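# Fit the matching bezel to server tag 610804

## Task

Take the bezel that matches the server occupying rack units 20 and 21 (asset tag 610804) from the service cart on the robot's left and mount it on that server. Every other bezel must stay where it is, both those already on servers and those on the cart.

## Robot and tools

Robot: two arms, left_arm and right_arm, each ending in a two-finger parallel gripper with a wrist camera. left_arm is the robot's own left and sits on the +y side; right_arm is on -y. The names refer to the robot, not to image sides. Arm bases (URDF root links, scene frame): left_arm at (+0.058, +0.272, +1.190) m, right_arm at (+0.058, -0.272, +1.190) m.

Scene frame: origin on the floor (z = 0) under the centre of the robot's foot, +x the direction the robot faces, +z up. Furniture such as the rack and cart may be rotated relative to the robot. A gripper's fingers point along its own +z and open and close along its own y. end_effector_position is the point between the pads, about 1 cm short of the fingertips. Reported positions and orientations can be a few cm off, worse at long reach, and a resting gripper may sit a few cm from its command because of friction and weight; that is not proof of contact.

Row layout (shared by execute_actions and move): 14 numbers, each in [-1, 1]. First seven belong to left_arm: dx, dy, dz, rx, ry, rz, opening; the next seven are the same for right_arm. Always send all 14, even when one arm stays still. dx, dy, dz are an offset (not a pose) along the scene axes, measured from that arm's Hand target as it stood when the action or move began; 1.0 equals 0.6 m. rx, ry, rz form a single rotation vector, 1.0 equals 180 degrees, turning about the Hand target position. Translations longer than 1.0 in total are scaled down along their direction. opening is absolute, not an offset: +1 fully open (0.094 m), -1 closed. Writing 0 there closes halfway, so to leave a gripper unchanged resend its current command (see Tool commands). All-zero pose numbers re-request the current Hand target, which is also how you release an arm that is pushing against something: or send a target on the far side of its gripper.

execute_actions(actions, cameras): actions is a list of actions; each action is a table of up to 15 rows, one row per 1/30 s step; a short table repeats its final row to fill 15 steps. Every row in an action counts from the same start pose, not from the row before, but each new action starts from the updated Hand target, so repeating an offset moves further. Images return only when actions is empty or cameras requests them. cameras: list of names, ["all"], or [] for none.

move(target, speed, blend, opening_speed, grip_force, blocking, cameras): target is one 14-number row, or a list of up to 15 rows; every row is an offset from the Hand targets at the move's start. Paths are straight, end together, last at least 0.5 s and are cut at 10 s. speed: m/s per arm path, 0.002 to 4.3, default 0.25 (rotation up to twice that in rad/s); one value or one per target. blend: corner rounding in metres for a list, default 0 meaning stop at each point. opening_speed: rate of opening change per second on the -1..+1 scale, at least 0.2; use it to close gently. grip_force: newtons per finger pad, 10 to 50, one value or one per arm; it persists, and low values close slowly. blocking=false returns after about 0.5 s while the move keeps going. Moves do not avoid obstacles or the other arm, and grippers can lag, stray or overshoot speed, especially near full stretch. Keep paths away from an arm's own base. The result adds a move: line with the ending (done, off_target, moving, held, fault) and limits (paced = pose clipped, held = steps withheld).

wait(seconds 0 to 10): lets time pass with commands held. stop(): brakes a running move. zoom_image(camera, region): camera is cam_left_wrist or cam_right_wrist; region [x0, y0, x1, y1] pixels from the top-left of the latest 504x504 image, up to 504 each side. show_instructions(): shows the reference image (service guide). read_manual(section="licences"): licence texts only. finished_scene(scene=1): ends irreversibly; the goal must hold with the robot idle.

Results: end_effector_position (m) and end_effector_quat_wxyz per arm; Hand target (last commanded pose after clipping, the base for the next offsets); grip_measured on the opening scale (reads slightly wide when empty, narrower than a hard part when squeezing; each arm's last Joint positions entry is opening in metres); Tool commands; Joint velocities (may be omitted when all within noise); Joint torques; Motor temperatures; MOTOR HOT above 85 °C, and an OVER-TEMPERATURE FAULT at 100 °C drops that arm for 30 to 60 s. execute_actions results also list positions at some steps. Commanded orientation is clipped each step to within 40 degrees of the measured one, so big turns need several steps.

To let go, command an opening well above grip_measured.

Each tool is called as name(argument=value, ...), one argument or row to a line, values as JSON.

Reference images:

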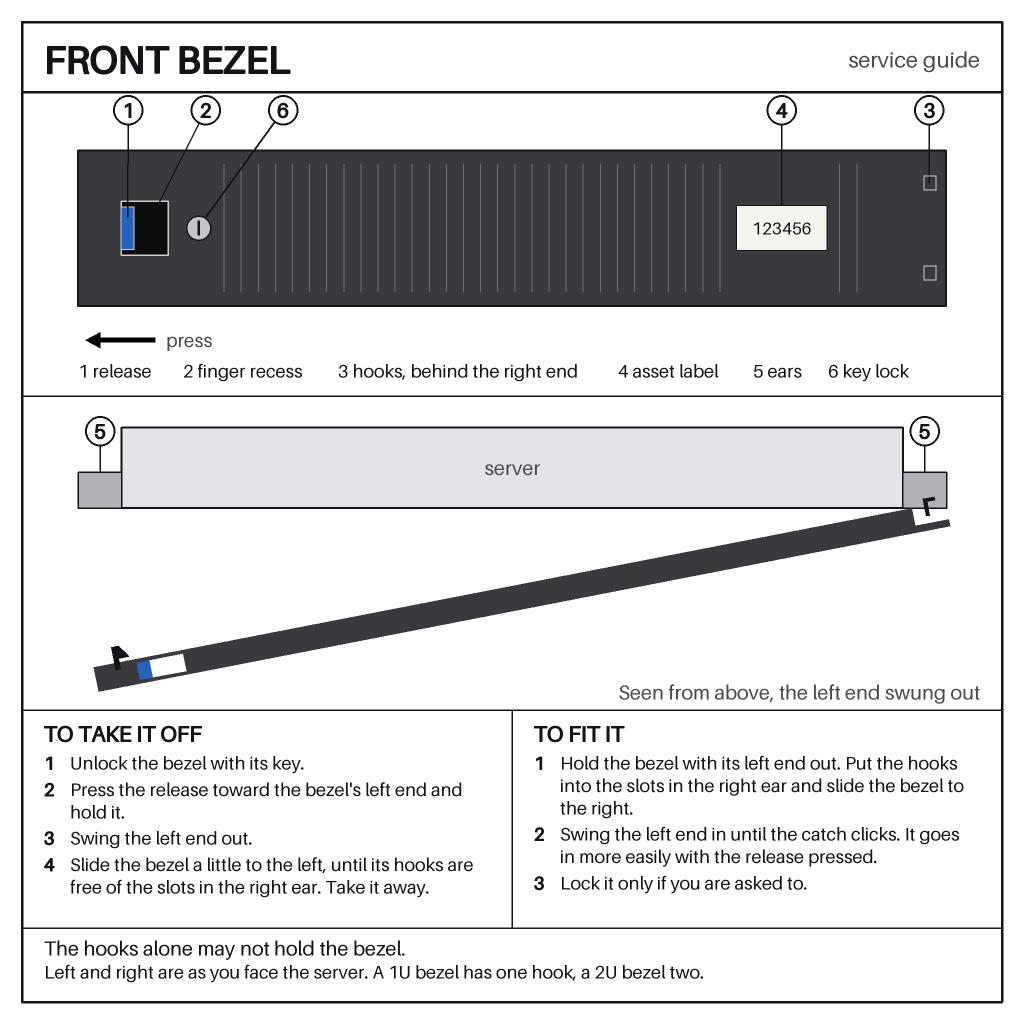

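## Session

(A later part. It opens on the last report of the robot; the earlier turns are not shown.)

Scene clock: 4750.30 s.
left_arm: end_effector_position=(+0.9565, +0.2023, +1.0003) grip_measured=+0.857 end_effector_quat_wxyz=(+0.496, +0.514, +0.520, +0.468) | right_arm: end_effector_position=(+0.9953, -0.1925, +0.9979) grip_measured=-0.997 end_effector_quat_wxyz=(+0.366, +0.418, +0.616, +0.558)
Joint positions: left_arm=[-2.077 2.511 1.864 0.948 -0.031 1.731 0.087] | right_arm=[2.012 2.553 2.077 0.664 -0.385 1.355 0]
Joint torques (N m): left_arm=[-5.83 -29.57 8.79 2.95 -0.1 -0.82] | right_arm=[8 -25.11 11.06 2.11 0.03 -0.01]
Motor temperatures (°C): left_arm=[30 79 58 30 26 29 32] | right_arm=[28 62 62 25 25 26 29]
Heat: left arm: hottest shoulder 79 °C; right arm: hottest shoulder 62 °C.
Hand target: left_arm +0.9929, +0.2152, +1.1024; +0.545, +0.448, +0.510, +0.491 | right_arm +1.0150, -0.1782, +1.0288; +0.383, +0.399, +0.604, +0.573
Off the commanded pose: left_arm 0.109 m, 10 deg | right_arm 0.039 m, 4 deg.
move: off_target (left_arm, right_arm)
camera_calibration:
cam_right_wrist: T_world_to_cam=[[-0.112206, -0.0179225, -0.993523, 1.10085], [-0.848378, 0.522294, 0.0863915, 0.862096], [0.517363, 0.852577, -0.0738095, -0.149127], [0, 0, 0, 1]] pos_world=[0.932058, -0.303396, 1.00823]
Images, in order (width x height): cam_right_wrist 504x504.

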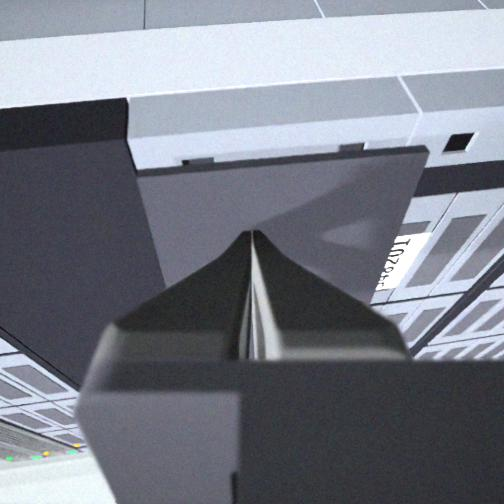

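move(
  target=[0,0,-0.02,0,0,0,0.6,0.015,0.0,0,0,0,0,-1.0],
  speed=0.05,
)

move(
  target=[0,0,-0.015,0,0,0,0.6,0.01,0.0,0,0,0,0,-1.0],
  speed=0.05,
  cameras=["cam_right_wrist"],
)

zoom_image(
  camera="cam_right_wrist",
  region=[120, 120, 440, 220],
)

Scene clock: 4754.27 s.
left_arm: end_effector_position=(+0.9562, +0.2023, +1.0000) grip_measured=+0.857 end_effector_quat_wxyz=(+0.496, +0.514, +0.520, +0.468) | right_arm: end_effector_position=(+0.9985, -0.1933, +1.0020) grip_measured=-0.997 end_effector_quat_wxyz=(+0.369, +0.416, +0.614, +0.560)
Joint positions: left_arm=[-2.077 2.511 1.864 0.948 -0.031 1.731 0.087] | right_arm=[2.012 2.554 2.088 0.662 -0.386 1.355 0]
Joint torques (N m): left_arm=[-5.6 -28.04 9.99 3.25 0.02 -0.83] | right_arm=[8.29 -23.88 13.39 1.29 0.03 -0.01]
Motor temperatures (°C): left_arm=[30 79 58 30 26 29 32] | right_arm=[28 62 62 25 25 26 29]
Heat: left arm: hottest shoulder 79 °C; right arm: hottest shoulder 62 °C.
Hand target: left_arm +0.9929, +0.2153, +1.0906; +0.545, +0.448, +0.510, +0.492 | right_arm +1.0241, -0.1782, +1.0290; +0.383, +0.399, +0.604, +0.574
Off the commanded pose: left_arm 0.098 m, 10 deg | right_arm 0.040 m, 3 deg.
move: off_target (left_arm, right_arm)

Scene clock: 4754.97 s.
left_arm: end_effector_position=(+0.9562, +0.2020, +1.0000) grip_measured=+0.857 end_effector_quat_wxyz=(+0.496, +0.515, +0.520, +0.468) | right_arm: end_effector_position=(+0.9988, -0.1932, +1.0017) grip_measured=-0.997 end_effector_quat_wxyz=(+0.370, +0.416, +0.614, +0.559)
Joint positions: left_arm=[-2.077 2.511 1.864 0.948 -0.029 1.731 0.087] | right_arm=[2.012 2.555 2.09 0.661 -0.386 1.352 0]
Joint torques (N m): left_arm=[-5.36 -26.93 10.89 3.45 0.04 -0.84] | right_arm=[7.47 -23.65 14.84 0.64 0.07 0.03]
Motor temperatures (°C): left_arm=[30 79 58 30 26 29 32] | right_arm=[28 62 62 25 25 26 29]
Heat: left arm: hottest shoulder 79 °C; right arm: hottest shoulder 62 °C.
Hand target: left_arm +0.9929, +0.2152, +1.0816; +0.546, +0.448, +0.510, +0.492 | right_arm +1.0301, -0.1782, +1.0291; +0.383, +0.399, +0.604, +0.574
Off the commanded pose: left_arm 0.090 m, 10 deg | right_arm 0.044 m, 3 deg.
move: off_target (left_arm, right_arm)
camera_calibration:
cam_right_wrist: T_world_to_cam=[[-0.103331, -0.0203421, -0.994439, 1.09667], [-0.84872, 0.523135, 0.0774879, 0.874476], [0.518649, 0.852007, -0.0713206, -0.153949], [0, 0, 0, 1]] pos_world=[0.93535, -0.303994, 1.01183]
Images, in order (width x height): cam_right_wrist 504x504.

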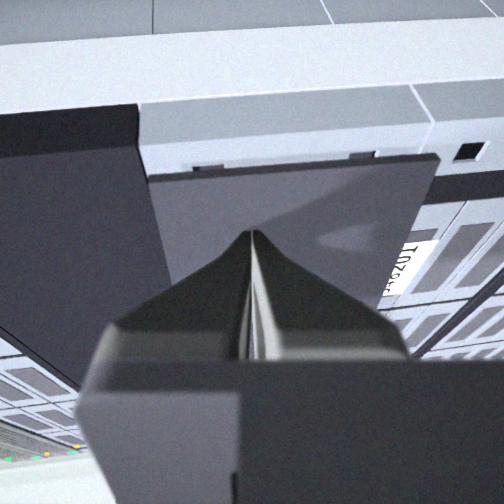

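Scaled by 1.575.

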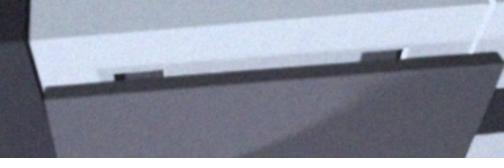

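move(
  target=[0,-0.02,-0.01,0,0,0,0.6,-0.01,-0.01,-0.01,0,0,0,-1.0],
  speed=0.05,
)

move(
  target=[0,-0.01,-0.005,0,0,0,0.6,0.0,-0.01,0,0,0,0,-1.0],
  speed=0.05,
)

move(
  target=[0,-0.01,-0.005,0,0,0,0.6,0.0,-0.01,0,0,0,0,-1.0],
  speed=0.05,
  cameras=["cam_right_wrist"],
)

zoom_image(
  camera="cam_right_wrist",
  region=[120, 120, 440, 220],
)

Scene clock: 4759.47 s.
left_arm: end_effector_position=(+0.9558, +0.2014, +0.9992) grip_measured=+0.857 end_effector_quat_wxyz=(+0.494, +0.513, +0.522, +0.469) | right_arm: end_effector_position=(+0.9985, -0.1930, +1.0011) grip_measured=-0.997 end_effector_quat_wxyz=(+0.371, +0.415, +0.615, +0.559)
Joint positions: left_arm=[-2.08 2.512 1.864 0.948 -0.039 1.731 0.087] | right_arm=[2.012 2.556 2.09 0.661 -0.386 1.349 0]
Joint torques (N m): left_arm=[-6.36 -25.52 11.86 3.56 -0.1 -0.79] | right_arm=[7.47 -23.59 14.38 1.1 -0.21 0.1]
Motor temperatures (°C): left_arm=[30 79 58 30 26 29 32] | right_arm=[28 62 65 25 25 26 29]
Heat: left arm: hottest shoulder 79 °C; right arm: hottest elbow 65 °C.
Hand target: left_arm +0.9929, +0.2029, +1.0756; +0.546, +0.448, +0.510, +0.491 | right_arm +1.0241, -0.1843, +1.0231; +0.383, +0.399, +0.604, +0.574
Off the commanded pose: left_arm 0.085 m, 10 deg | right_arm 0.035 m, 3 deg.
move: off_target (left_arm, right_arm)

Scene clock: 4760.27 s.
left_arm: end_effector_position=(+0.9545, +0.2009, +0.9964) grip_measured=+0.857 end_effector_quat_wxyz=(+0.493, +0.511, +0.526, +0.468) | right_arm: end_effector_position=(+0.9984, -0.1928, +1.0010) grip_measured=-0.997 end_effector_quat_wxyz=(+0.371, +0.413, +0.616, +0.559)
Joint positions: left_arm=[-2.081 2.516 1.864 0.951 -0.047 1.726 0.087] | right_arm=[2.012 2.556 2.091 0.661 -0.388 1.347 0]
Joint torques (N m): left_arm=[-6.71 -25.35 12.29 3.55 -0.07 -0.7] | right_arm=[6.95 -22.83 14.17 1.21 -0.41 0.12]
Motor temperatures (°C): left_arm=[30 78 58 30 26 29 32] | right_arm=[28 62 65 25 25 26 29]
Heat: left arm: hottest shoulder 78 °C; right arm: hottest elbow 65 °C.
Hand target: left_arm +0.9929, +0.1971, +1.0724; +0.545, +0.449, +0.510, +0.491 | right_arm +1.0241, -0.1902, +1.0231; +0.383, +0.399, +0.604, +0.574
Off the commanded pose: left_arm 0.085 m, 10 deg | right_arm 0.034 m, 3 deg.
move: off_target (left_arm, right_arm)

Scene clock: 4761.10 s.
left_arm: end_effector_position=(+0.9524, +0.1995, +0.9921) grip_measured=+0.857 end_effector_quat_wxyz=(+0.493, +0.508, +0.531, +0.466) | right_arm: end_effector_position=(+0.9981, -0.1927, +1.0007) grip_measured=-0.997 end_effector_quat_wxyz=(+0.371, +0.411, +0.617, +0.558)
Joint positions: left_arm=[-2.084 2.523 1.864 0.954 -0.055 1.715 0.087] | right_arm=[2.011 2.557 2.091 0.661 -0.39 1.342 0]
Joint torques (N m): left_arm=[-7.06 -25.17 12.72 3.56 -0.02 -0.55] | right_arm=[6.65 -23.53 14.15 1.13 -0.58 0.18]
Motor temperatures (°C): left_arm=[30 78 58 30 26 29 32] | right_arm=[28 62 65 25 25 26 29]
Heat: left arm: hottest shoulder 78 °C; right arm: hottest elbow 65 °C.
Hand target: left_arm +0.9929, +0.1910, +1.0695; +0.546, +0.448, +0.510, +0.491 | right_arm +1.0242, -0.1962, +1.0232; +0.383, +0.399, +0.604, +0.574
Off the commanded pose: left_arm 0.088 m, 10 deg | right_arm 0.035 m, 3 deg.
move: off_target (left_arm, right_arm)
camera_calibration:
cam_right_wrist: T_world_to_cam=[[-0.0996653, -0.0295825, -0.994581, 1.0903], [-0.851767, 0.519235, 0.0699102, 0.883595], [0.514353, 0.854119, -0.0769471, -0.143829], [0, 0, 0, 1]] pos_world=[0.935261, -0.303693, 1.01155]
Images, in order (width x height): cam_right_wrist 504x504.

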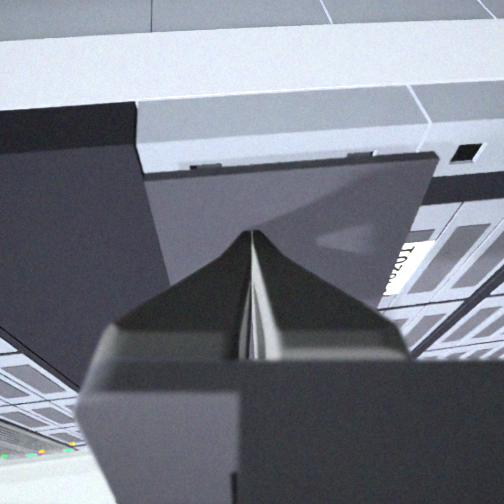

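Scaled by 1.575.

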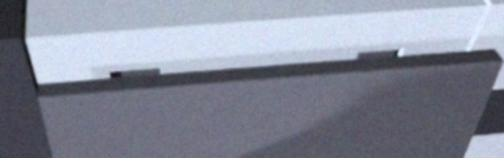

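move(
  target=[0,-0.01,0.00,0,0,0,0.6,-0.005,-0.01,0,0,0,0,-1.0],
  speed=0.05,
)

move(
  target=[0,-0.008,0.0,0,0,0,0.6,0.0,-0.01,0,0,0,0,-1.0],
  speed=0.05,
)

move(
  target=[0,-0.008,0,0,0,0,0.6,0.0,-0.01,0,0,0,0,-1.0],
  speed=0.05,
  cameras=["cam_right_wrist"],
)

zoom_image(
  camera="cam_right_wrist",
  region=[120, 120, 440, 220],
)

Scene clock: 4766.23 s.
left_arm: end_effector_position=(+0.9513, +0.1986, +0.9905) grip_measured=+0.857 end_effector_quat_wxyz=(+0.492, +0.505, +0.534, +0.466) | right_arm: end_effector_position=(+0.9980, -0.1929, +1.0007) grip_measured=-0.997 end_effector_quat_wxyz=(+0.372, +0.410, +0.618, +0.558)
Joint positions: left_arm=[-2.086 2.526 1.864 0.957 -0.064 1.711 0.087] | right_arm=[2.01 2.557 2.091 0.661 -0.393 1.339 0]
Joint torques (N m): left_arm=[-7.59 -25.23 12.78 3.48 0.03 -0.47] | right_arm=[5.19 -23.65 13.14 1.5 -0.75 0.27]
Motor temperatures (°C): left_arm=[30 78 59 30 26 29 32] | right_arm=[28 61 66 25 26 26 29]
Heat: left arm: hottest shoulder 78 °C; right arm: hottest elbow 66 °C.
Hand target: left_arm +0.9929, +0.1849, +1.0695; +0.546, +0.449, +0.510, +0.491 | right_arm +1.0212, -0.2022, +1.0232; +0.383, +0.399, +0.604, +0.574
Off the commanded pose: left_arm 0.090 m, 10 deg | right_arm 0.034 m, 3 deg.
move: off_target (left_arm, right_arm)

Scene clock: 4766.93 s.
left_arm: end_effector_position=(+0.9506, +0.1983, +0.9892) grip_measured=+0.857 end_effector_quat_wxyz=(+0.491, +0.503, +0.536, +0.467) | right_arm: end_effector_position=(+0.9977, -0.1930, +1.0003) grip_measured=-0.997 end_effector_quat_wxyz=(+0.372, +0.408, +0.619, +0.558)
Joint positions: left_arm=[-2.087 2.528 1.864 0.96 -0.072 1.709 0.087] | right_arm=[2.01 2.557 2.091 0.661 -0.396 1.336 0]
Joint torques (N m): left_arm=[-7.88 -25.17 12.93 3.43 0.08 -0.5] | right_arm=[5.25 -23.3 13.11 1.62 -0.83 0.3]
Motor temperatures (°C): left_arm=[30 78 59 30 26 29 32] | right_arm=[28 61 66 25 26 26 28]
Heat: left arm: hottest shoulder 78 °C; right arm: hottest elbow 66 °C.
Hand target: left_arm +0.9929, +0.1804, +1.0692; +0.545, +0.448, +0.510, +0.491 | right_arm +1.0211, -0.2081, +1.0230; +0.383, +0.399, +0.604, +0.574
Off the commanded pose: left_arm 0.093 m, 10 deg | right_arm 0.036 m, 3 deg.
move: off_target (left_arm, right_arm)

Scene clock: 4767.73 s.
left_arm: end_effector_position=(+0.9508, +0.1970, +0.9887) grip_measured=+0.857 end_effector_quat_wxyz=(+0.491, +0.501, +0.537, +0.468) | right_arm: end_effector_position=(+0.9973, -0.1932, +1.0000) grip_measured=-0.997 end_effector_quat_wxyz=(+0.372, +0.405, +0.621, +0.558)
Joint positions: left_arm=[-2.09 2.532 1.868 0.961 -0.079 1.709 0.087] | right_arm=[2.008 2.558 2.091 0.661 -0.402 1.329 0]
Joint torques (N m): left_arm=[-7.47 -24.94 12.81 3.36 0.13 -0.39] | right_arm=[4.48 -24.35 13 1.55 -0.91 0.39]
Motor temperatures (°C): left_arm=[30 78 59 30 26 29 32] | right_arm=[28 61 67 25 26 26 28]
Heat: left arm: hottest shoulder 78 °C; right arm: hottest elbow 67 °C.
Hand target: left_arm +0.9928, +0.1756, +1.0692; +0.545, +0.449, +0.510, +0.491 | right_arm +1.0211, -0.2141, +1.0229; +0.383, +0.399, +0.604, +0.574
Off the commanded pose: left_arm 0.093 m, 10 deg | right_arm 0.039 m, 3 deg.
move: off_target (left_arm, right_arm)
camera_calibration:
cam_right_wrist: T_world_to_cam=[[-0.0935496, -0.0409008, -0.994774, 1.08145], [-0.857499, 0.511019, 0.0596291, 0.897639], [0.50591, 0.858596, -0.082878, -0.127866], [0, 0, 0, 1]] pos_world=[0.935582, -0.304693, 1.01167]
Images, in order (width x height): cam_right_wrist 504x504.

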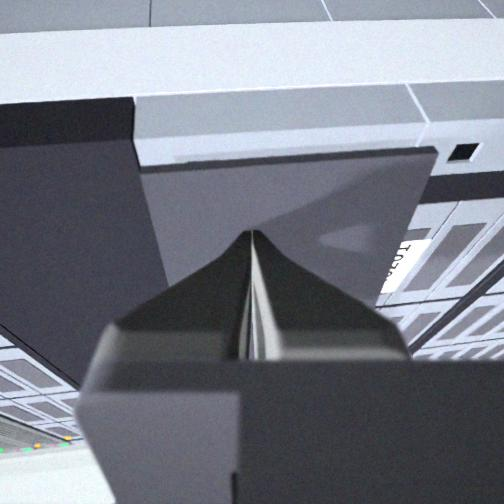

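Scaled by 1.575.

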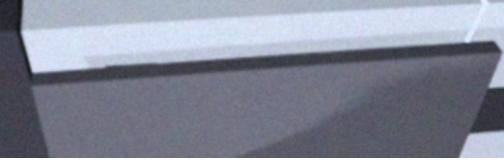

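move(
  target=[0,-0.006,0.006,0,0,0,0.6,0.0,-0.008,0,0,0,0,-1.0],
  speed=0.05,
)

move(
  target=[0,-0.006,0.006,0,0,0,0.6,0.0,-0.008,0,0,0,0,-1.0],
  speed=0.05,
  cameras=["cam_right_wrist"],
)

zoom_image(
  camera="cam_right_wrist",
  region=[120, 120, 440, 220],
)

Scene clock: 4773.27 s.
left_arm: end_effector_position=(+0.9506, +0.1927, +0.9897) grip_measured=+0.857 end_effector_quat_wxyz=(+0.490, +0.501, +0.537, +0.469) | right_arm: end_effector_position=(+0.9969, -0.1934, +1.0000) grip_measured=-0.997 end_effector_quat_wxyz=(+0.373, +0.402, +0.622, +0.559)
Joint positions: left_arm=[-2.096 2.532 1.868 0.962 -0.086 1.711 0.087] | right_arm=[2.007 2.558 2.091 0.663 -0.408 1.326 0]
Joint torques (N m): left_arm=[-8.18 -25.64 12.57 3.29 0.2 -0.4] | right_arm=[3.84 -24.41 12.81 1.52 -0.91 0.43]
Motor temperatures (°C): left_arm=[30 77 60 30 26 29 32] | right_arm=[28 60 67 25 26 26 28]
Heat: left arm: hottest shoulder 77 °C; right arm: hottest elbow 67 °C.
Hand target: left_arm +0.9928, +0.1719, +1.0729; +0.545, +0.449, +0.510, +0.491 | right_arm +1.0211, -0.2190, +1.0229; +0.383, +0.399, +0.604, +0.574
Off the commanded pose: left_arm 0.096 m, 10 deg | right_arm 0.042 m, 3 deg.
move: off_target (left_arm, right_arm)

Scene clock: 4773.97 s.
left_arm: end_effector_position=(+0.9505, +0.1924, +0.9898) grip_measured=+0.857 end_effector_quat_wxyz=(+0.489, +0.501, +0.538, +0.469) | right_arm: end_effector_position=(+0.9966, -0.1936, +1.0000) grip_measured=-0.997 end_effector_quat_wxyz=(+0.373, +0.399, +0.623, +0.559)
Joint positions: left_arm=[-2.097 2.532 1.868 0.962 -0.09 1.712 0.087] | right_arm=[2.006 2.558 2.091 0.664 -0.413 1.322 0]
Joint torques (N m): left_arm=[-8.41 -26.05 12.31 3.21 0.16 -0.38] | right_arm=[3.02 -24.88 12.64 1.44 -0.98 0.51]
Motor temperatures (°C): left_arm=[30 77 60 30 26 29 32] | right_arm=[28 60 67 25 26 26 28]
Heat: left arm: hottest shoulder 77 °C; right arm: hottest elbow 67 °C.
Hand target: left_arm +0.9928, +0.1681, +1.0765; +0.545, +0.449, +0.510, +0.491 | right_arm +1.0211, -0.2239, +1.0230; +0.383, +0.399, +0.604, +0.574
Off the commanded pose: left_arm 0.099 m, 10 deg | right_arm 0.045 m, 3 deg.
move: off_target (left_arm, right_arm)
camera_calibration:
cam_right_wrist: T_world_to_cam=[[-0.0869858, -0.047272, -0.995087, 1.07386], [-0.862217, 0.503922, 0.0514319, 0.908728], [0.499015, 0.862455, -0.0845927, -0.117767], [0, 0, 0, 1]] pos_world=[0.935698, -0.305596, 1.01188]
Images, in order (width x height): cam_right_wrist 504x504.

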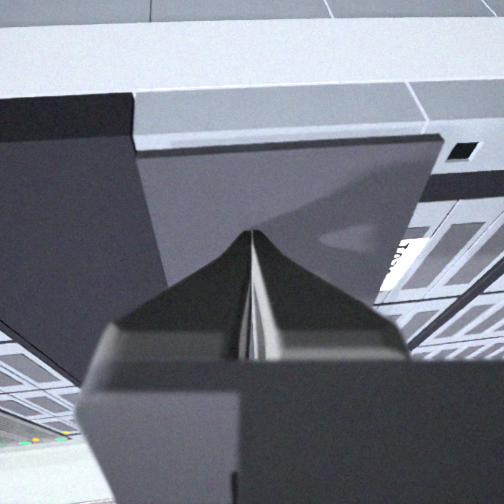

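Scaled by 1.575.

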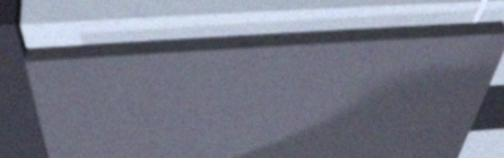

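move(
  target=[0.02,0,0.0,0,0,0,0.6,0.0,0.01,0,0,0,0,-1.0],
  speed=0.05,
)

move(
  target=[0.02,0,-0.005,0,0,0,0.6,0.0,0,0,0,0,0,-1.0],
  speed=0.05,
  cameras=["all"],
)

Scene clock: 4781.23 s.
left_arm: end_effector_position=(+0.9591, +0.1933, +0.9946) grip_measured=+0.857 end_effector_quat_wxyz=(+0.488, +0.501, +0.533, +0.476) | right_arm: end_effector_position=(+0.9964, -0.1934, +1.0000) grip_measured=-0.997 end_effector_quat_wxyz=(+0.373, +0.398, +0.623, +0.560)
Joint positions: left_arm=[-2.097 2.539 1.901 0.948 -0.092 1.726 0.087] | right_arm=[2.006 2.559 2.091 0.666 -0.414 1.322 0]
Joint torques (N m): left_arm=[-8.47 -25.82 13.48 2.66 0.34 -0.53] | right_arm=[4.07 -24.35 12.74 1.47 -0.65 0.51]
Motor temperatures (°C): left_arm=[30 76 60 30 26 29 32] | right_arm=[28 61 68 25 27 26 28]
Heat: left arm: hottest shoulder 76 °C; right arm: hottest elbow 68 °C.
Hand target: left_arm +1.0048, +0.1681, +1.0766; +0.546, +0.449, +0.510, +0.491 | right_arm +1.0211, -0.2177, +1.0231; +0.383, +0.399, +0.604, +0.574
Off the commanded pose: left_arm 0.097 m, 9 deg | right_arm 0.042 m, 3 deg.
move: off_target (left_arm, right_arm)

Scene clock: 4782.33 s.
left_arm: end_effector_position=(+0.9723, +0.1949, +0.9934) grip_measured=+0.857 end_effector_quat_wxyz=(+0.487, +0.499, +0.533, +0.479) | right_arm: end_effector_position=(+0.9964, -0.1934, +1.0000) grip_measured=-0.997 end_effector_quat_wxyz=(+0.373, +0.398, +0.623, +0.560)
Joint positions: left_arm=[-2.095 2.566 1.968 0.914 -0.094 1.726 0.087] | right_arm=[2.006 2.559 2.091 0.666 -0.414 1.322 0]
Joint torques (N m): left_arm=[-8.64 -25.99 13.76 2.59 0.53 -0.54] | right_arm=[4.31 -24.41 12.71 1.35 -0.65 0.47]
Motor temperatures (°C): left_arm=[30 76 60 30 26 29 32] | right_arm=[28 62 68 25 27 26 28]
Heat: left arm: hottest shoulder 76 °C; right arm: hottest elbow 68 °C.
Hand target: left_arm +1.0168, +0.1683, +1.0735; +0.545, +0.449, +0.510, +0.491 | right_arm +1.0211, -0.2177, +1.0231; +0.383, +0.399, +0.604, +0.574
Off the commanded pose: left_arm 0.096 m, 9 deg | right_arm 0.042 m, 3 deg.
move: off_target (left_arm, right_arm)
camera_calibration:
cam_left_wrist: T_world_to_cam=[[-0.0610413, -0.0510108, -0.996831, 1.05888], [-0.608281, 0.793715, -0.00336849, 0.443146], [0.791371, 0.606147, -0.0794782, -0.685897], [0, 0, 0, 1]] pos_world=[0.876992, 0.118037, 1.0025]
cam_right_wrist: T_world_to_cam=[[-0.0855237, -0.0474894, -0.995204, 1.07254], [-0.862757, 0.503128, 0.0501333, 0.910256], [0.498334, 0.862906, -0.0840012, -0.117677], [0, 0, 0, 1]] pos_world=[0.935699, -0.305496, 1.01188]

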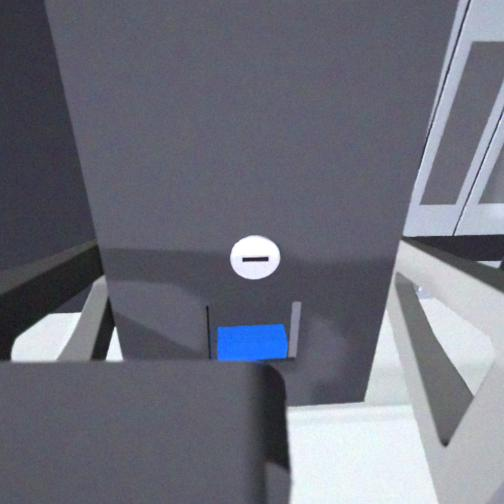

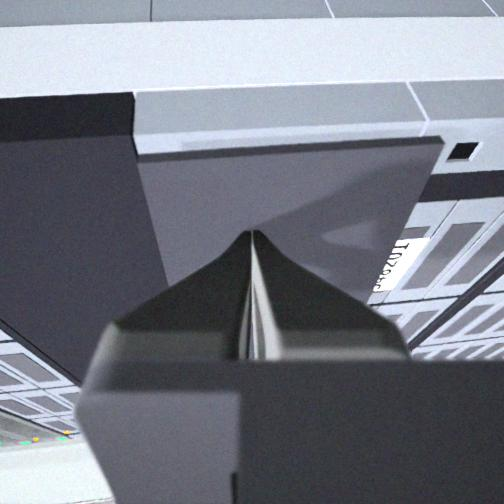

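move(
  target=[0.02,0,-0.008,0,0,0,0.6,0.0,0.0,0,0,0,0,-1.0],
  speed=0.05,
)

move(
  target=[0.02,0,-0.005,0,0,0,0.6,0.0,0,0,0,0,0,-1.0],
  speed=0.05,
  cameras=["all"],
)

Scene clock: 4785.77 s.
left_arm: end_effector_position=(+0.9862, +0.1965, +0.9910) grip_measured=+0.857 end_effector_quat_wxyz=(+0.488, +0.496, +0.533, +0.481) | right_arm: end_effector_position=(+0.9964, -0.1934, +1.0000) grip_measured=-0.997 end_effector_quat_wxyz=(+0.373, +0.398, +0.623, +0.560)
Joint positions: left_arm=[-2.092 2.601 2.046 0.877 -0.094 1.725 0.087] | right_arm=[2.006 2.559 2.091 0.666 -0.414 1.322 0]
Joint torques (N m): left_arm=[-8.59 -26.05 14.02 2.48 0.61 -0.53] | right_arm=[4.19 -23.94 12.55 1.48 -0.68 0.49]
Motor temperatures (°C): left_arm=[30 77 60 30 26 29 32] | right_arm=[28 62 68 25 27 26 28]
Heat: left arm: hottest shoulder 77 °C; right arm: hottest elbow 68 °C.
Hand target: left_arm +1.0288, +0.1681, +1.0686; +0.545, +0.449, +0.510, +0.491 | right_arm +1.0211, -0.2177, +1.0231; +0.383, +0.399, +0.604, +0.574
Off the commanded pose: left_arm 0.093 m, 9 deg | right_arm 0.042 m, 3 deg.
move: off_target (left_arm, right_arm)

Scene clock: 4786.90 s.
left_arm: end_effector_position=(+0.9986, +0.1981, +0.9876) grip_measured=+0.857 end_effector_quat_wxyz=(+0.489, +0.493, +0.535, +0.481) | right_arm: end_effector_position=(+0.9964, -0.1934, +1.0000) grip_measured=-0.997 end_effector_quat_wxyz=(+0.373, +0.398, +0.623, +0.560)
Joint positions: left_arm=[-2.089 2.635 2.123 0.835 -0.094 1.717 0.087] | right_arm=[2.006 2.559 2.091 0.666 -0.414 1.322 0]
Joint torques (N m): left_arm=[-8.7 -26.17 14.42 2.52 0.67 -0.46] | right_arm=[3.72 -25 12.7 1.4 -0.63 0.51]
Motor temperatures (°C): left_arm=[30 77 60 30 26 29 32] | right_arm=[28 63 68 25 27 26 28]
Heat: left arm: hottest shoulder 77 °C; right arm: hottest elbow 68 °C.
Hand target: left_arm +1.0409, +0.1684, +1.0660; +0.546, +0.448, +0.510, +0.491 | right_arm +1.0211, -0.2177, +1.0231; +0.383, +0.399, +0.604, +0.574
Off the commanded pose: left_arm 0.094 m, 9 deg | right_arm 0.042 m, 3 deg.
move: off_target (left_arm, right_arm)
camera_calibration:
cam_left_wrist: T_world_to_cam=[[-0.0542938, -0.0590413, -0.996778, 1.04968], [-0.614258, 0.788994, -0.0132756, 0.473336], [0.787235, 0.611558, -0.079104, -0.706447], [0, 0, 0, 1]] pos_world=[0.903882, 0.120549, 0.9967]
cam_right_wrist: T_world_to_cam=[[-0.0855237, -0.0474894, -0.995204, 1.07254], [-0.862757, 0.503128, 0.0501333, 0.910256], [0.498334, 0.862906, -0.0840012, -0.117677], [0, 0, 0, 1]] pos_world=[0.935699, -0.305496, 1.01188]

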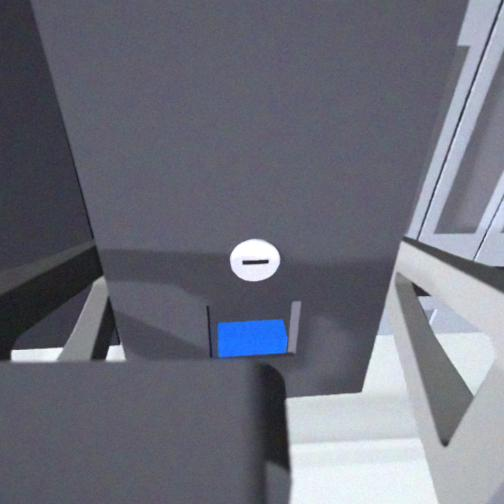

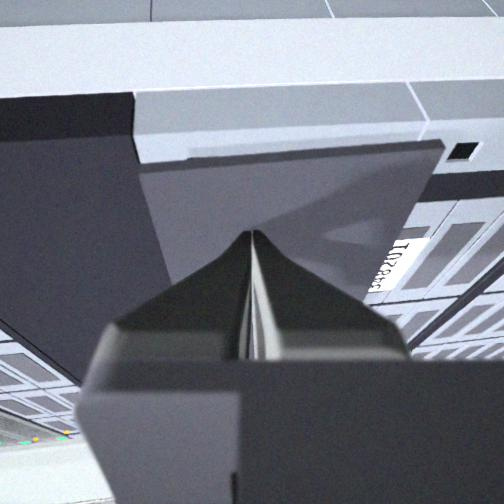

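move(
  target=[0.01,0,0.012,0,0,0,0.6,0.01,-0.0,0,0,0,0,-1.0],
  speed=0.05,
)

move(
  target=[0.005,0,0.006,0,0,0,0.6,0.0,-0.00,0,0,0,0,-1.0],
  speed=0.05,
  cameras=["all"],
)

Scene clock: 4793.50 s.
left_arm: end_effector_position=(+1.0010, +0.1983, +0.9873) grip_measured=+0.857 end_effector_quat_wxyz=(+0.488, +0.495, +0.538, +0.477) | right_arm: end_effector_position=(+0.9962, -0.1934, +0.9996) grip_measured=-0.997 end_effector_quat_wxyz=(+0.373, +0.398, +0.623, +0.560)
Joint positions: left_arm=[-2.088 2.635 2.131 0.817 -0.094 1.714 0.087] | right_arm=[2.006 2.56 2.091 0.666 -0.414 1.322 0]
Joint torques (N m): left_arm=[-8.88 -26.93 14.69 2.51 0.61 -0.42] | right_arm=[4.19 -24.06 14.22 0.76 -0.65 0.48]
Motor temperatures (°C): left_arm=[30 79 60 30 26 28 32] | right_arm=[28 64 68 25 27 26 28]
Heat: left arm: hottest shoulder 79 °C; right arm: hottest elbow 68 °C.
Hand target: left_arm +1.0469, +0.1684, +1.0731; +0.545, +0.449, +0.510, +0.491 | right_arm +1.0271, -0.2178, +1.0230; +0.383, +0.399, +0.604, +0.574
Off the commanded pose: left_arm 0.102 m, 9 deg | right_arm 0.046 m, 3 deg.
move: off_target (left_arm, right_arm)

Scene clock: 4794.40 s.
left_arm: end_effector_position=(+1.0027, +0.1983, +0.9879) grip_measured=+0.857 end_effector_quat_wxyz=(+0.487, +0.496, +0.538, +0.477) | right_arm: end_effector_position=(+0.9962, -0.1934, +0.9996) grip_measured=-0.997 end_effector_quat_wxyz=(+0.373, +0.398, +0.623, +0.560)
Joint positions: left_arm=[-2.088 2.635 2.138 0.807 -0.094 1.715 0.087] | right_arm=[2.006 2.56 2.091 0.666 -0.414 1.322 0]
Joint torques (N m): left_arm=[-8.82 -26.99 14.79 2.51 0.61 -0.44] | right_arm=[4.37 -23.82 14.24 0.84 -0.62 0.53]
Motor temperatures (°C): left_arm=[30 79 60 30 26 28 32] | right_arm=[28 64 69 25 27 26 28]
Heat: left arm: hottest shoulder 79 °C; right arm: hottest elbow 69 °C.
Hand target: left_arm +1.0499, +0.1682, +1.0766; +0.545, +0.449, +0.510, +0.491 | right_arm +1.0271, -0.2178, +1.0230; +0.383, +0.399, +0.604, +0.574
Off the commanded pose: left_arm 0.105 m, 9 deg | right_arm 0.046 m, 3 deg.
move: off_target (left_arm, right_arm)
camera_calibration:
cam_left_wrist: T_world_to_cam=[[-0.0670334, -0.0600783, -0.99594, 1.06235], [-0.612727, 0.790269, -0.00643094, 0.467184], [0.787447, 0.609808, -0.089786, -0.699107], [0, 0, 0, 1]] pos_world=[0.907979, 0.120944, 0.998273]
cam_right_wrist: T_world_to_cam=[[-0.0855923, -0.0475456, -0.995195, 1.07206], [-0.862572, 0.503444, 0.0501339, 0.909894], [0.498641, 0.862719, -0.0841024, -0.117898], [0, 0, 0, 1]] pos_world=[0.935399, -0.305396, 1.01138]

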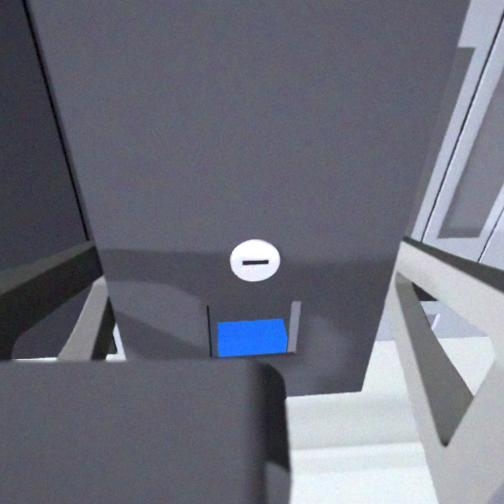

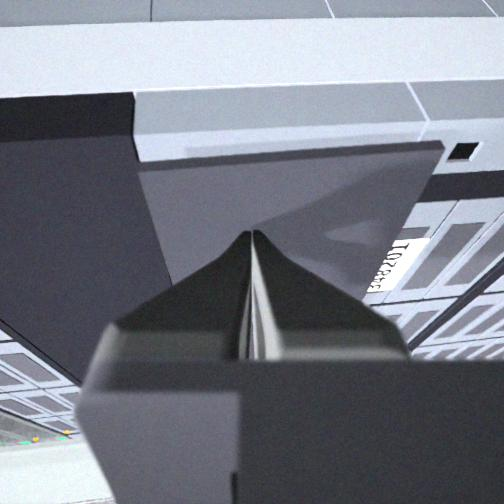

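move(
  target=[0.008,0,0.01,0,0,0,0.6,0.0,-0.0,0,0,0,0,-1.0],
  speed=0.05,
)

move(
  target=[0.006,0,0.006,0,0,0,0.6,0.0,-0.00,0,0,0,0,-1.0],
  speed=0.05,
  cameras=["cam_left_wrist"],
)

Scene clock: 4809.30 s.
left_arm: end_effector_position=(+1.0053, +0.1984, +0.9892) grip_measured=+0.857 end_effector_quat_wxyz=(+0.485, +0.498, +0.538, +0.476) | right_arm: end_effector_position=(+0.9962, -0.1934, +0.9996) grip_measured=-0.997 end_effector_quat_wxyz=(+0.373, +0.398, +0.623, +0.560)
Joint positions: left_arm=[-2.088 2.635 2.147 0.795 -0.094 1.717 0.087] | right_arm=[2.006 2.56 2.091 0.666 -0.414 1.322 0]
Joint torques (N m): left_arm=[-8.88 -27.34 14.91 2.45 0.58 -0.46] | right_arm=[4.37 -23.94 14.32 0.95 -0.65 0.51]
Motor temperatures (°C): left_arm=[30 81 64 30 26 28 32] | right_arm=[27 66 71 25 27 26 28]
Heat: left arm: hottest shoulder 81 °C; right arm: hottest elbow 71 °C.
Hand target: left_arm +1.0547, +0.1682, +1.0827; +0.546, +0.449, +0.510, +0.491 | right_arm +1.0271, -0.2178, +1.0230; +0.383, +0.399, +0.604, +0.574
Off the commanded pose: left_arm 0.110 m, 10 deg | right_arm 0.046 m, 3 deg.
move: off_target (left_arm, right_arm)

Scene clock: 4810.00 s.
left_arm: end_effector_position=(+1.0053, +0.1984, +0.9889) grip_measured=+0.857 end_effector_quat_wxyz=(+0.485, +0.499, +0.538, +0.476) | right_arm: end_effector_position=(+0.9962, -0.1934, +0.9996) grip_measured=-0.997 end_effector_quat_wxyz=(+0.373, +0.398, +0.623, +0.560)
Joint positions: left_arm=[-2.088 2.635 2.147 0.793 -0.094 1.717 0.087] | right_arm=[2.006 2.56 2.091 0.666 -0.414 1.322 0]
Joint velocities: left_arm=[-0.005 -0.005 -0.007 -0.012 -0.007 -0.154 0] | right_arm=[within noise]
Joint torques (N m): left_arm=[-8.94 -27.75 15.2 2.25 0.55 -0.46] | right_arm=[4.89 -24.18 14.32 0.87 -0.66 0.49]
Motor temperatures (°C): left_arm=[30 82 64 30 26 28 32] | right_arm=[27 66 71 25 27 26 28]
Heat: left arm: hottest shoulder 82 °C; right arm: hottest elbow 71 °C.
Hand target: left_arm +1.0583, +0.1682, +1.0862; +0.545, +0.449, +0.510, +0.491 | right_arm +1.0271, -0.2178, +1.0230; +0.383, +0.399, +0.604, +0.574
Off the commanded pose: left_arm 0.115 m, 10 deg | right_arm 0.046 m, 3 deg.
move: off_target (left_arm, right_arm)
camera_calibration:
cam_left_wrist: T_world_to_cam=[[-0.072097, -0.0574341, -0.995743, 1.06791], [-0.611811, 0.791003, -0.00132644, 0.462543], [0.787711, 0.609111, -0.0921677, -0.698856], [0, 0, 0, 1]] pos_world=[0.910478, 0.121143, 0.999568]
Images, in order (width x height): cam_left_wrist 504x504.

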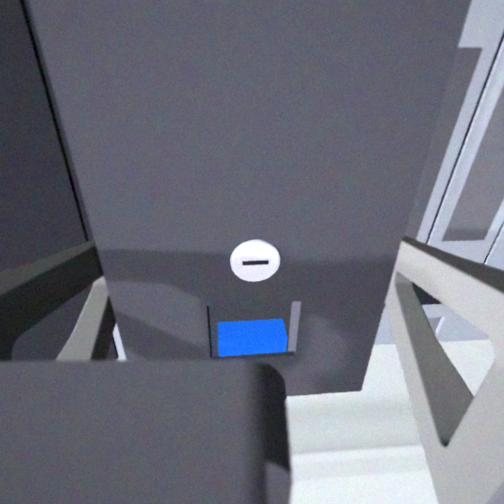

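move(
  target=[
    [-0.015,0.01,-0.003,0,0,0,0.6,-0.11,-0.03,0,0,0,0,-1.0],
    [-0.015,0.01,-0.003,0,0,0,0.6,-0.11,-0.03,-0.15,0,0,0,-1.0],
    [-0.015,0.01,-0.003,0,0,0,0.6,-0.11,0.35,-0.15,0,0,0.03,-1.0],
  ],
  speed=0.15,
  cameras=["all"],
)

Scene clock: 4818.60 s.
left_arm: end_effector_position=(+1.0054, +0.1986, +0.9889) grip_measured=+0.857 end_effector_quat_wxyz=(+0.486, +0.499, +0.537, +0.475) | right_arm: end_effector_position=(+0.9519, -0.0144, +0.9250) grip_measured=-0.997 end_effector_quat_wxyz=(+0.345, +0.380, +0.625, +0.587)
Joint positions: left_arm=[-2.087 2.635 2.147 0.793 -0.089 1.717 0.087] | right_arm=[2.194 2.802 2.262 0.727 -0.312 1.312 0]
Joint torques (N m): left_arm=[-8.53 -27.99 13.68 2.73 0.62 -0.49] | right_arm=[8.59 -22.89 10.67 1.55 -0.01 -0.11]
Motor temperatures (°C): left_arm=[30 83 62 30 26 28 32] | right_arm=[27 65 70 25 26 26 28]
Heat: left arm: hottest shoulder 83 °C; right arm: hottest elbow 70 °C.
Hand target: left_arm +1.0493, +0.1741, +1.0844; +0.546, +0.449, +0.510, +0.491 | right_arm +0.9611, -0.0077, +0.9331; +0.355, +0.370, +0.622, +0.591
Off the commanded pose: left_arm 0.108 m, 10 deg | right_arm 0.014 m, 2 deg.
move: off_target (left_arm, right_arm)
camera_calibration:
cam_left_wrist: T_world_to_cam=[[-0.0714539, -0.0571317, -0.995806, 1.06728], [-0.60879, 0.793329, -0.00183145, 0.459427], [0.790107, 0.606107, -0.0914677, -0.701588], [0, 0, 0, 1]] pos_world=[0.910286, 0.121735, 0.999469]
cam_right_wrist: T_world_to_cam=[[-0.0774578, -0.0130818, -0.99691, 0.996877], [-0.898793, 0.433655, 0.0641438, 0.805831], [0.431475, 0.900984, -0.0453477, -0.227799], [0, 0, 0, 1]] pos_world=[0.899781, -0.131168, 0.931778]

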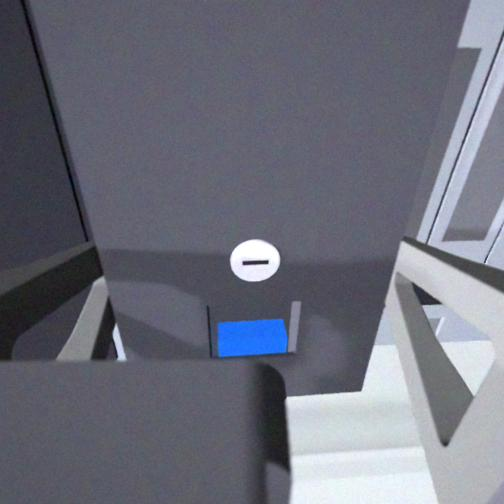

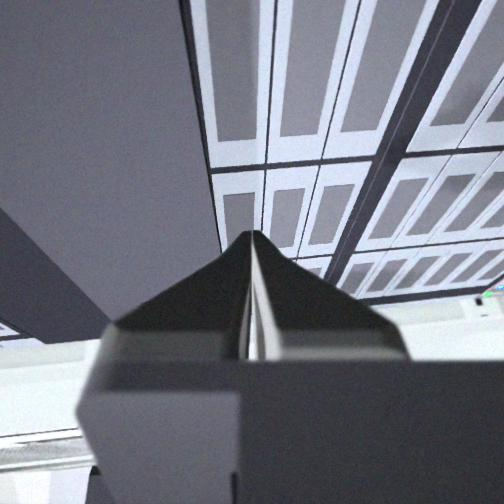

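move(
  target=[
    [0,0,0,0,0,0,0.6,0.0,0.108,0,0,0,0,-1.0],
    [0,0,0,0,0,0,0.6,0.055,0.108,0,0,0,0,-1.0],
  ],
  speed=0.12,
  cameras=["cam_right_wrist"],
)

Scene clock: 4828.83 s.
left_arm: end_effector_position=(+1.0054, +0.1986, +0.9889) grip_measured=+0.857 end_effector_quat_wxyz=(+0.486, +0.499, +0.537, +0.475) | right_arm: end_effector_position=(+0.9779, +0.0604, +0.9096) grip_measured=-0.997 end_effector_quat_wxyz=(+0.332, +0.388, +0.640, +0.574)
Joint positions: left_arm=[-2.087 2.635 2.147 0.793 -0.089 1.717 0.087] | right_arm=[2.271 3.1 2.87 0.363 -0.23 1.291 0]
Joint torques (N m): left_arm=[-8.53 -27.87 13.7 2.7 0.63 -0.49] | right_arm=[9.29 -24.06 13.46 1.91 -0.17 -0.14]
Motor temperatures (°C): left_arm=[30 84 60 30 26 28 32] | right_arm=[28 64 67 25 26 26 28]
Heat: left arm: hottest shoulder 84 °C; right arm: hottest elbow 67 °C.
Hand target: left_arm +1.0493, +0.1741, +1.0844; +0.546, +0.449, +0.510, +0.491 | right_arm +0.9941, +0.0568, +0.9330; +0.355, +0.370, +0.622, +0.591
Off the commanded pose: left_arm 0.108 m, 10 deg | right_arm 0.029 m, 4 deg.
elbow stopped short (right arm): the move would have taken joint 3 (elbow) straighter than the controller allows.
move: off_target (left_arm, right_arm)
camera_calibration:
cam_right_wrist: T_world_to_cam=[[-0.121971, -0.031704, -0.992027, 1.02479], [-0.89861, 0.427936, 0.0968093, 0.768185], [0.421455, 0.903253, -0.0806854, -0.265355], [0, 0, 0, 1]] pos_world=[0.927128, -0.0565614, 0.920844]
Images, in order (width x height): cam_right_wrist 504x504.

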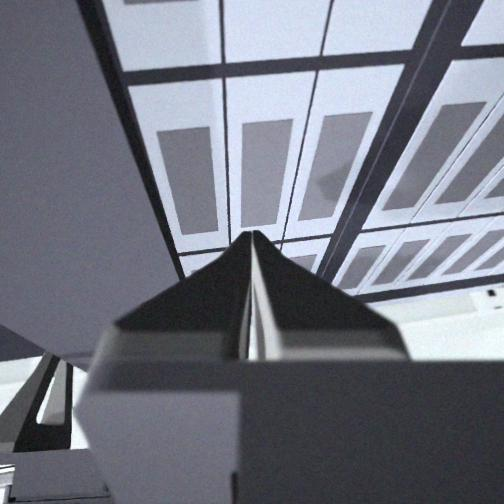

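move(
  target=[0,0,-0.01,0,0,0,0.6,-0.02,-0.07,0.0,0,0,0,-1.0],
  speed=0.12,
)

move(
  target=[0,0,0,0,0,0,0.6,0.03,-0.0,0.02,0,0,0,-1.0],
  speed=0.1,
  cameras=["cam_right_wrist"],
)

Scene clock: 4834.77 s.
left_arm: end_effector_position=(+1.0054, +0.1986, +0.9889) grip_measured=+0.857 end_effector_quat_wxyz=(+0.486, +0.499, +0.537, +0.475) | right_arm: end_effector_position=(+0.9637, +0.0281, +0.8940) grip_measured=-0.997 end_effector_quat_wxyz=(+0.333, +0.379, +0.640, +0.580)
Joint positions: left_arm=[-2.087 2.635 2.147 0.793 -0.089 1.717 0.087] | right_arm=[2.23 2.987 2.592 0.539 -0.289 1.291 0]
Joint torques (N m): left_arm=[-8.41 -27.16 14.37 2.85 0.67 -0.5] | right_arm=[8.7 -26.75 7.58 3.07 -0.13 0.05]
Motor temperatures (°C): left_arm=[30 84 60 30 26 28 32] | right_arm=[28 63 67 25 26 26 28]
Heat: left arm: hottest shoulder 84 °C; right arm: hottest elbow 67 °C.
Hand target: left_arm +1.0493, +0.1741, +1.0784; +0.546, +0.449, +0.510, +0.491 | right_arm +0.9821, +0.0148, +0.9328; +0.355, +0.370, +0.623, +0.591
Off the commanded pose: left_arm 0.103 m, 10 deg | right_arm 0.045 m, 4 deg.
move: off_target (left_arm, right_arm)

Scene clock: 4835.63 s.
left_arm: end_effector_position=(+1.0054, +0.1986, +0.9889) grip_measured=+0.857 end_effector_quat_wxyz=(+0.486, +0.499, +0.537, +0.475) | right_arm: end_effector_position=(+0.9659, +0.0277, +0.8972) grip_measured=-0.997 end_effector_quat_wxyz=(+0.332, +0.379, +0.640, +0.580)
Joint positions: left_arm=[-2.087 2.635 2.147 0.793 -0.089 1.717 0.087] | right_arm=[2.23 2.981 2.592 0.531 -0.289 1.291 0]
Joint torques (N m): left_arm=[-8.47 -27.22 14.34 2.85 0.68 -0.5] | right_arm=[8.53 -27.22 10.45 1.5 -0.11 0.05]
Motor temperatures (°C): left_arm=[30 84 60 30 26 28 32] | right_arm=[28 63 67 25 26 26 28]
Heat: left arm: hottest shoulder 84 °C; right arm: hottest elbow 67 °C.
Hand target: left_arm +1.0493, +0.1741, +1.0784; +0.546, +0.449, +0.510, +0.491 | right_arm +1.0000, +0.0149, +0.9447; +0.355, +0.370, +0.623, +0.591
Off the commanded pose: left_arm 0.103 m, 10 deg | right_arm 0.060 m, 4 deg.
move: off_target (left_arm, right_arm)
camera_calibration:
cam_right_wrist: T_world_to_cam=[[-0.107536, -0.032854, -0.993658, 0.997616], [-0.906295, 0.414135, 0.0843887, 0.791641], [0.408736, 0.909622, -0.07431, -0.22537], [0, 0, 0, 1]] pos_world=[0.916857, -0.0900687, 0.907736]
Images, in order (width x height): cam_right_wrist 504x504.

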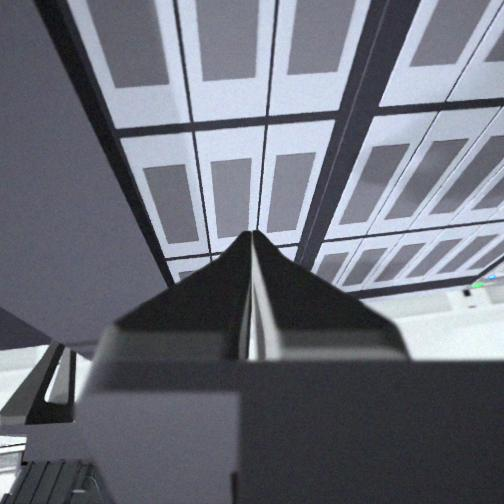

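move(
  target=[0,0,0,0,0,0,0.6,0.015,-0.0,0.035,0,0,0,-1.0],
  speed=0.08,
)

move(
  target=[0,0,0,0,0,0,0.6,0.01,-0.0,0.025,0,0,0,-1.0],
  speed=0.08,
)

Scene clock: 4838.53 s.
left_arm: end_effector_position=(+1.0054, +0.1986, +0.9889) grip_measured=+0.857 end_effector_quat_wxyz=(+0.486, +0.499, +0.537, +0.475) | right_arm: end_effector_position=(+0.9841, +0.0229, +0.9285) grip_measured=-0.997 end_effector_quat_wxyz=(+0.337, +0.377, +0.636, +0.583)
Joint positions: left_arm=[-2.087 2.635 2.147 0.793 -0.089 1.717 0.087] | right_arm=[2.23 2.937 2.592 0.502 -0.287 1.291 0]
Joint torques (N m): left_arm=[-8.47 -27.16 14.38 2.82 0.68 -0.49] | right_arm=[8.53 -27.11 10.37 1.46 -0.03 0.04]
Motor temperatures (°C): left_arm=[30 84 60 30 26 28 32] | right_arm=[28 63 66 25 26 26 28]
Heat: left arm: hottest shoulder 84 °C; right arm: hottest elbow 66 °C.
Hand target: left_arm +1.0493, +0.1741, +1.0784; +0.546, +0.449, +0.510, +0.491 | right_arm +1.0091, +0.0149, +0.9659; +0.355, +0.370, +0.622, +0.591
Off the commanded pose: left_arm 0.103 m, 10 deg | right_arm 0.045 m, 3 deg.
move: off_target (left_arm, right_arm)

Scene clock: 4839.37 s.
left_arm: end_effector_position=(+1.0054, +0.1986, +0.9889) grip_measured=+0.857 end_effector_quat_wxyz=(+0.486, +0.499, +0.537, +0.475) | right_arm: end_effector_position=(+0.9890, +0.0214, +0.9357) grip_measured=-0.997 end_effector_quat_wxyz=(+0.337, +0.378, +0.637, +0.581)
Joint positions: left_arm=[-2.087 2.635 2.147 0.793 -0.089 1.717 0.087] | right_arm=[2.23 2.924 2.592 0.485 -0.284 1.291 0]
Joint torques (N m): left_arm=[-8.47 -27.16 14.32 2.84 0.67 -0.49] | right_arm=[9.35 -28.28 9.72 1.54 0.01 0.05]
Motor temperatures (°C): left_arm=[30 84 60 30 26 28 32] | right_arm=[28 64 65 25 26 26 28]
Heat: left arm: hottest shoulder 84 °C; right arm: hottest elbow 65 °C.
Hand target: left_arm +1.0493, +0.1741, +1.0784; +0.546, +0.449, +0.510, +0.491 | right_arm +1.0150, +0.0149, +0.9809; +0.355, +0.370, +0.623, +0.591
Off the commanded pose: left_arm 0.103 m, 10 deg | right_arm 0.053 m, 3 deg.
move: off_target (left_arm, right_arm)

move(
  target=[0,0,0,0,0,0,0.6,0.0,-0.0,0.015,0,0,0,-1.0],
  speed=0.08,
  cameras=["all"],
)

Scene clock: 4841.87 s.
left_arm: end_effector_position=(+1.0054, +0.1986, +0.9889) grip_measured=+0.857 end_effector_quat_wxyz=(+0.486, +0.499, +0.537, +0.475) | right_arm: end_effector_position=(+0.9895, +0.0210, +0.9366) grip_measured=-0.997 end_effector_quat_wxyz=(+0.336, +0.379, +0.638, +0.580)
Joint positions: left_arm=[-2.087 2.635 2.147 0.793 -0.089 1.717 0.087] | right_arm=[2.23 2.919 2.587 0.482 -0.283 1.291 0]
Joint torques (N m): left_arm=[-8.47 -27.16 14.34 2.84 0.68 -0.49] | right_arm=[9.23 -29.1 8.53 1.68 0.03 0.04]
Motor temperatures (°C): left_arm=[30 84 60 30 26 28 32] | right_arm=[28 65 65 25 26 26 28]
Heat: left arm: hottest shoulder 84 °C; right arm: hottest shoulder 65 °C.
Hand target: left_arm +1.0493, +0.1741, +1.0784; +0.546, +0.449, +0.510, +0.491 | right_arm +1.0151, +0.0148, +0.9900; +0.355, +0.370, +0.622, +0.591
Off the commanded pose: left_arm 0.103 m, 10 deg | right_arm 0.059 m, 3 deg.
move: off_target (left_arm, right_arm)
camera_calibration:
cam_left_wrist: T_world_to_cam=[[-0.0714539, -0.0571317, -0.995806, 1.06728], [-0.60879, 0.793329, -0.00183145, 0.459427], [0.790107, 0.606107, -0.0914677, -0.701588], [0, 0, 0, 1]] pos_world=[0.910286, 0.121735, 0.999469]
cam_right_wrist: T_world_to_cam=[[-0.101797, -0.0319686, -0.994291, 1.03388], [-0.903741, 0.420727, 0.078999, 0.814759], [0.4158, 0.906624, -0.0717201, -0.23535], [0, 0, 0, 1]] pos_world=[0.939435, -0.0963655, 0.946733]

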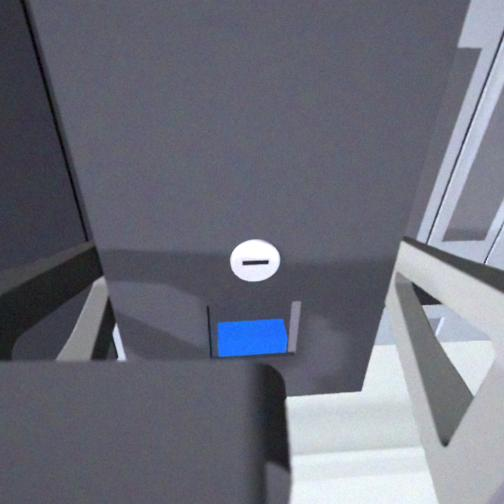

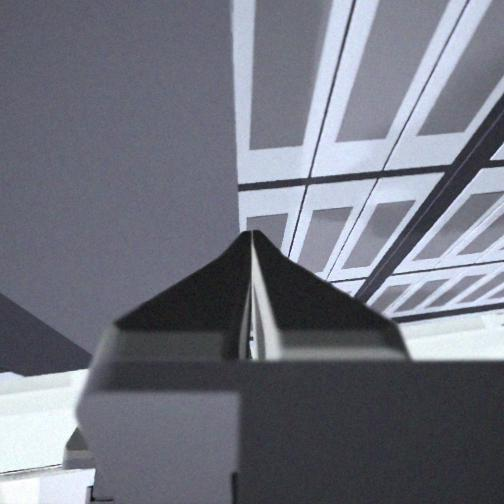

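move(
  target=[-0.03,0.015,-0.0,0,0,0,0.6,0.0,-0.0,0.005,0,0,0,-1.0],
  speed=0.08,
)

move(
  target=[0,0,-0.0,0,0,0,1.0,0.0,-0.0,0.0,0,0,0,-1.0],
  speed=0.08,
  opening_speed=0.4,
  cameras=["all"],
)

Scene clock: 4845.60 s.
left_arm: end_effector_position=(+1.0056, +0.1993, +0.9901) grip_measured=+0.857 end_effector_quat_wxyz=(+0.488, +0.500, +0.534, +0.476) | right_arm: end_effector_position=(+0.9895, +0.0206, +0.9375) grip_measured=-0.997 end_effector_quat_wxyz=(+0.335, +0.380, +0.639, +0.579)
Joint positions: left_arm=[-2.085 2.635 2.147 0.799 -0.081 1.719 0.087] | right_arm=[2.23 2.912 2.576 0.482 -0.282 1.291 0]
Joint torques (N m): left_arm=[-7.82 -28.16 10.55 3.7 0.73 -0.55] | right_arm=[9.41 -29.04 8.35 1.81 0.03 0.05]
Motor temperatures (°C): left_arm=[30 84 60 30 26 28 32] | right_arm=[28 66 64 25 26 26 28]
Heat: left arm: hottest shoulder 84 °C; right arm: hottest shoulder 66 °C.
Hand target: left_arm +1.0313, +0.1834, +1.0784; +0.545, +0.449, +0.510, +0.491 | right_arm +1.0151, +0.0149, +0.9930; +0.355, +0.370, +0.622, +0.591
Off the commanded pose: left_arm 0.093 m, 9 deg | right_arm 0.061 m, 3 deg.
move: off_target (left_arm, right_arm)

Scene clock: 4846.83 s.
left_arm: end_effector_position=(+1.0057, +0.1997, +0.9922) grip_measured=+0.998 end_effector_quat_wxyz=(+0.495, +0.492, +0.537, +0.473) | right_arm: end_effector_position=(+0.9895, +0.0205, +0.9375) grip_measured=-0.997 end_effector_quat_wxyz=(+0.335, +0.381, +0.639, +0.579)
Joint positions: left_arm=[-2.085 2.635 2.147 0.807 -0.081 1.699 0.094] | right_arm=[2.23 2.912 2.576 0.482 -0.281 1.291 0]
Joint torques (N m): left_arm=[-7.88 -28.4 10.39 3.45 0.65 -0.33] | right_arm=[9.17 -29.68 8.44 1.76 -0.04 0.05]
Motor temperatures (°C): left_arm=[30 84 60 30 26 28 32] | right_arm=[28 66 63 25 26 26 28]
Heat: left arm: hottest shoulder 84 °C; right arm: hottest shoulder 66 °C.
Hand target: left_arm +1.0313, +0.1833, +1.0784; +0.545, +0.449, +0.510, +0.491 | right_arm +1.0150, +0.0149, +0.9928; +0.355, +0.370, +0.622, +0.591
Off the commanded pose: left_arm 0.091 m, 8 deg | right_arm 0.061 m, 3 deg.
move: off_target (left_arm, right_arm)
camera_calibration:
cam_left_wrist: T_world_to_cam=[[-0.0561637, -0.0756662, -0.99555, 1.05876], [-0.606961, 0.794302, -0.0261289, 0.480841], [0.792744, 0.602793, -0.0905374, -0.705122], [0, 0, 0, 1]] pos_world=[0.910297, 0.123221, 1.00277]
cam_right_wrist: T_world_to_cam=[[-0.10532, -0.0328095, -0.993897, 1.03792], [-0.903195, 0.421365, 0.0817993, 0.811768], [0.416109, 0.906298, -0.0740117, -0.232962], [0, 0, 0, 1]] pos_world=[0.939436, -0.0968646, 0.947937]

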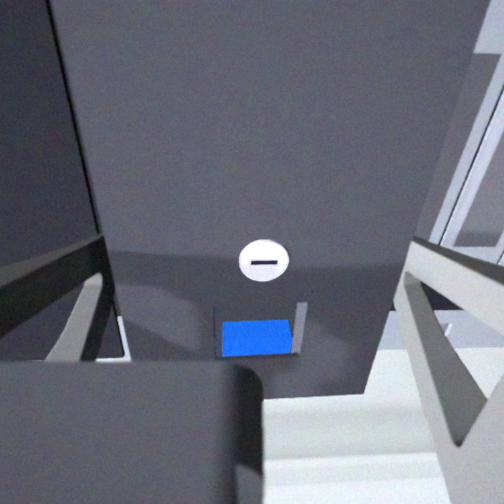

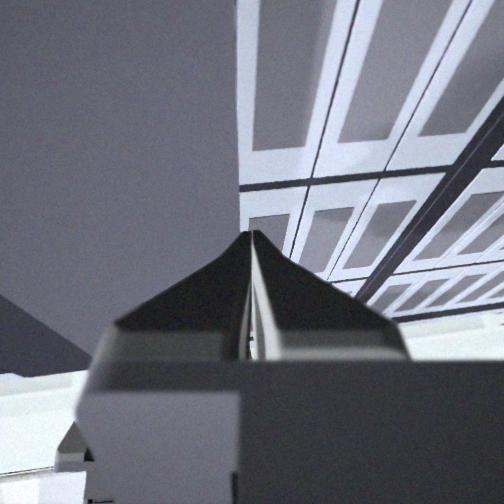

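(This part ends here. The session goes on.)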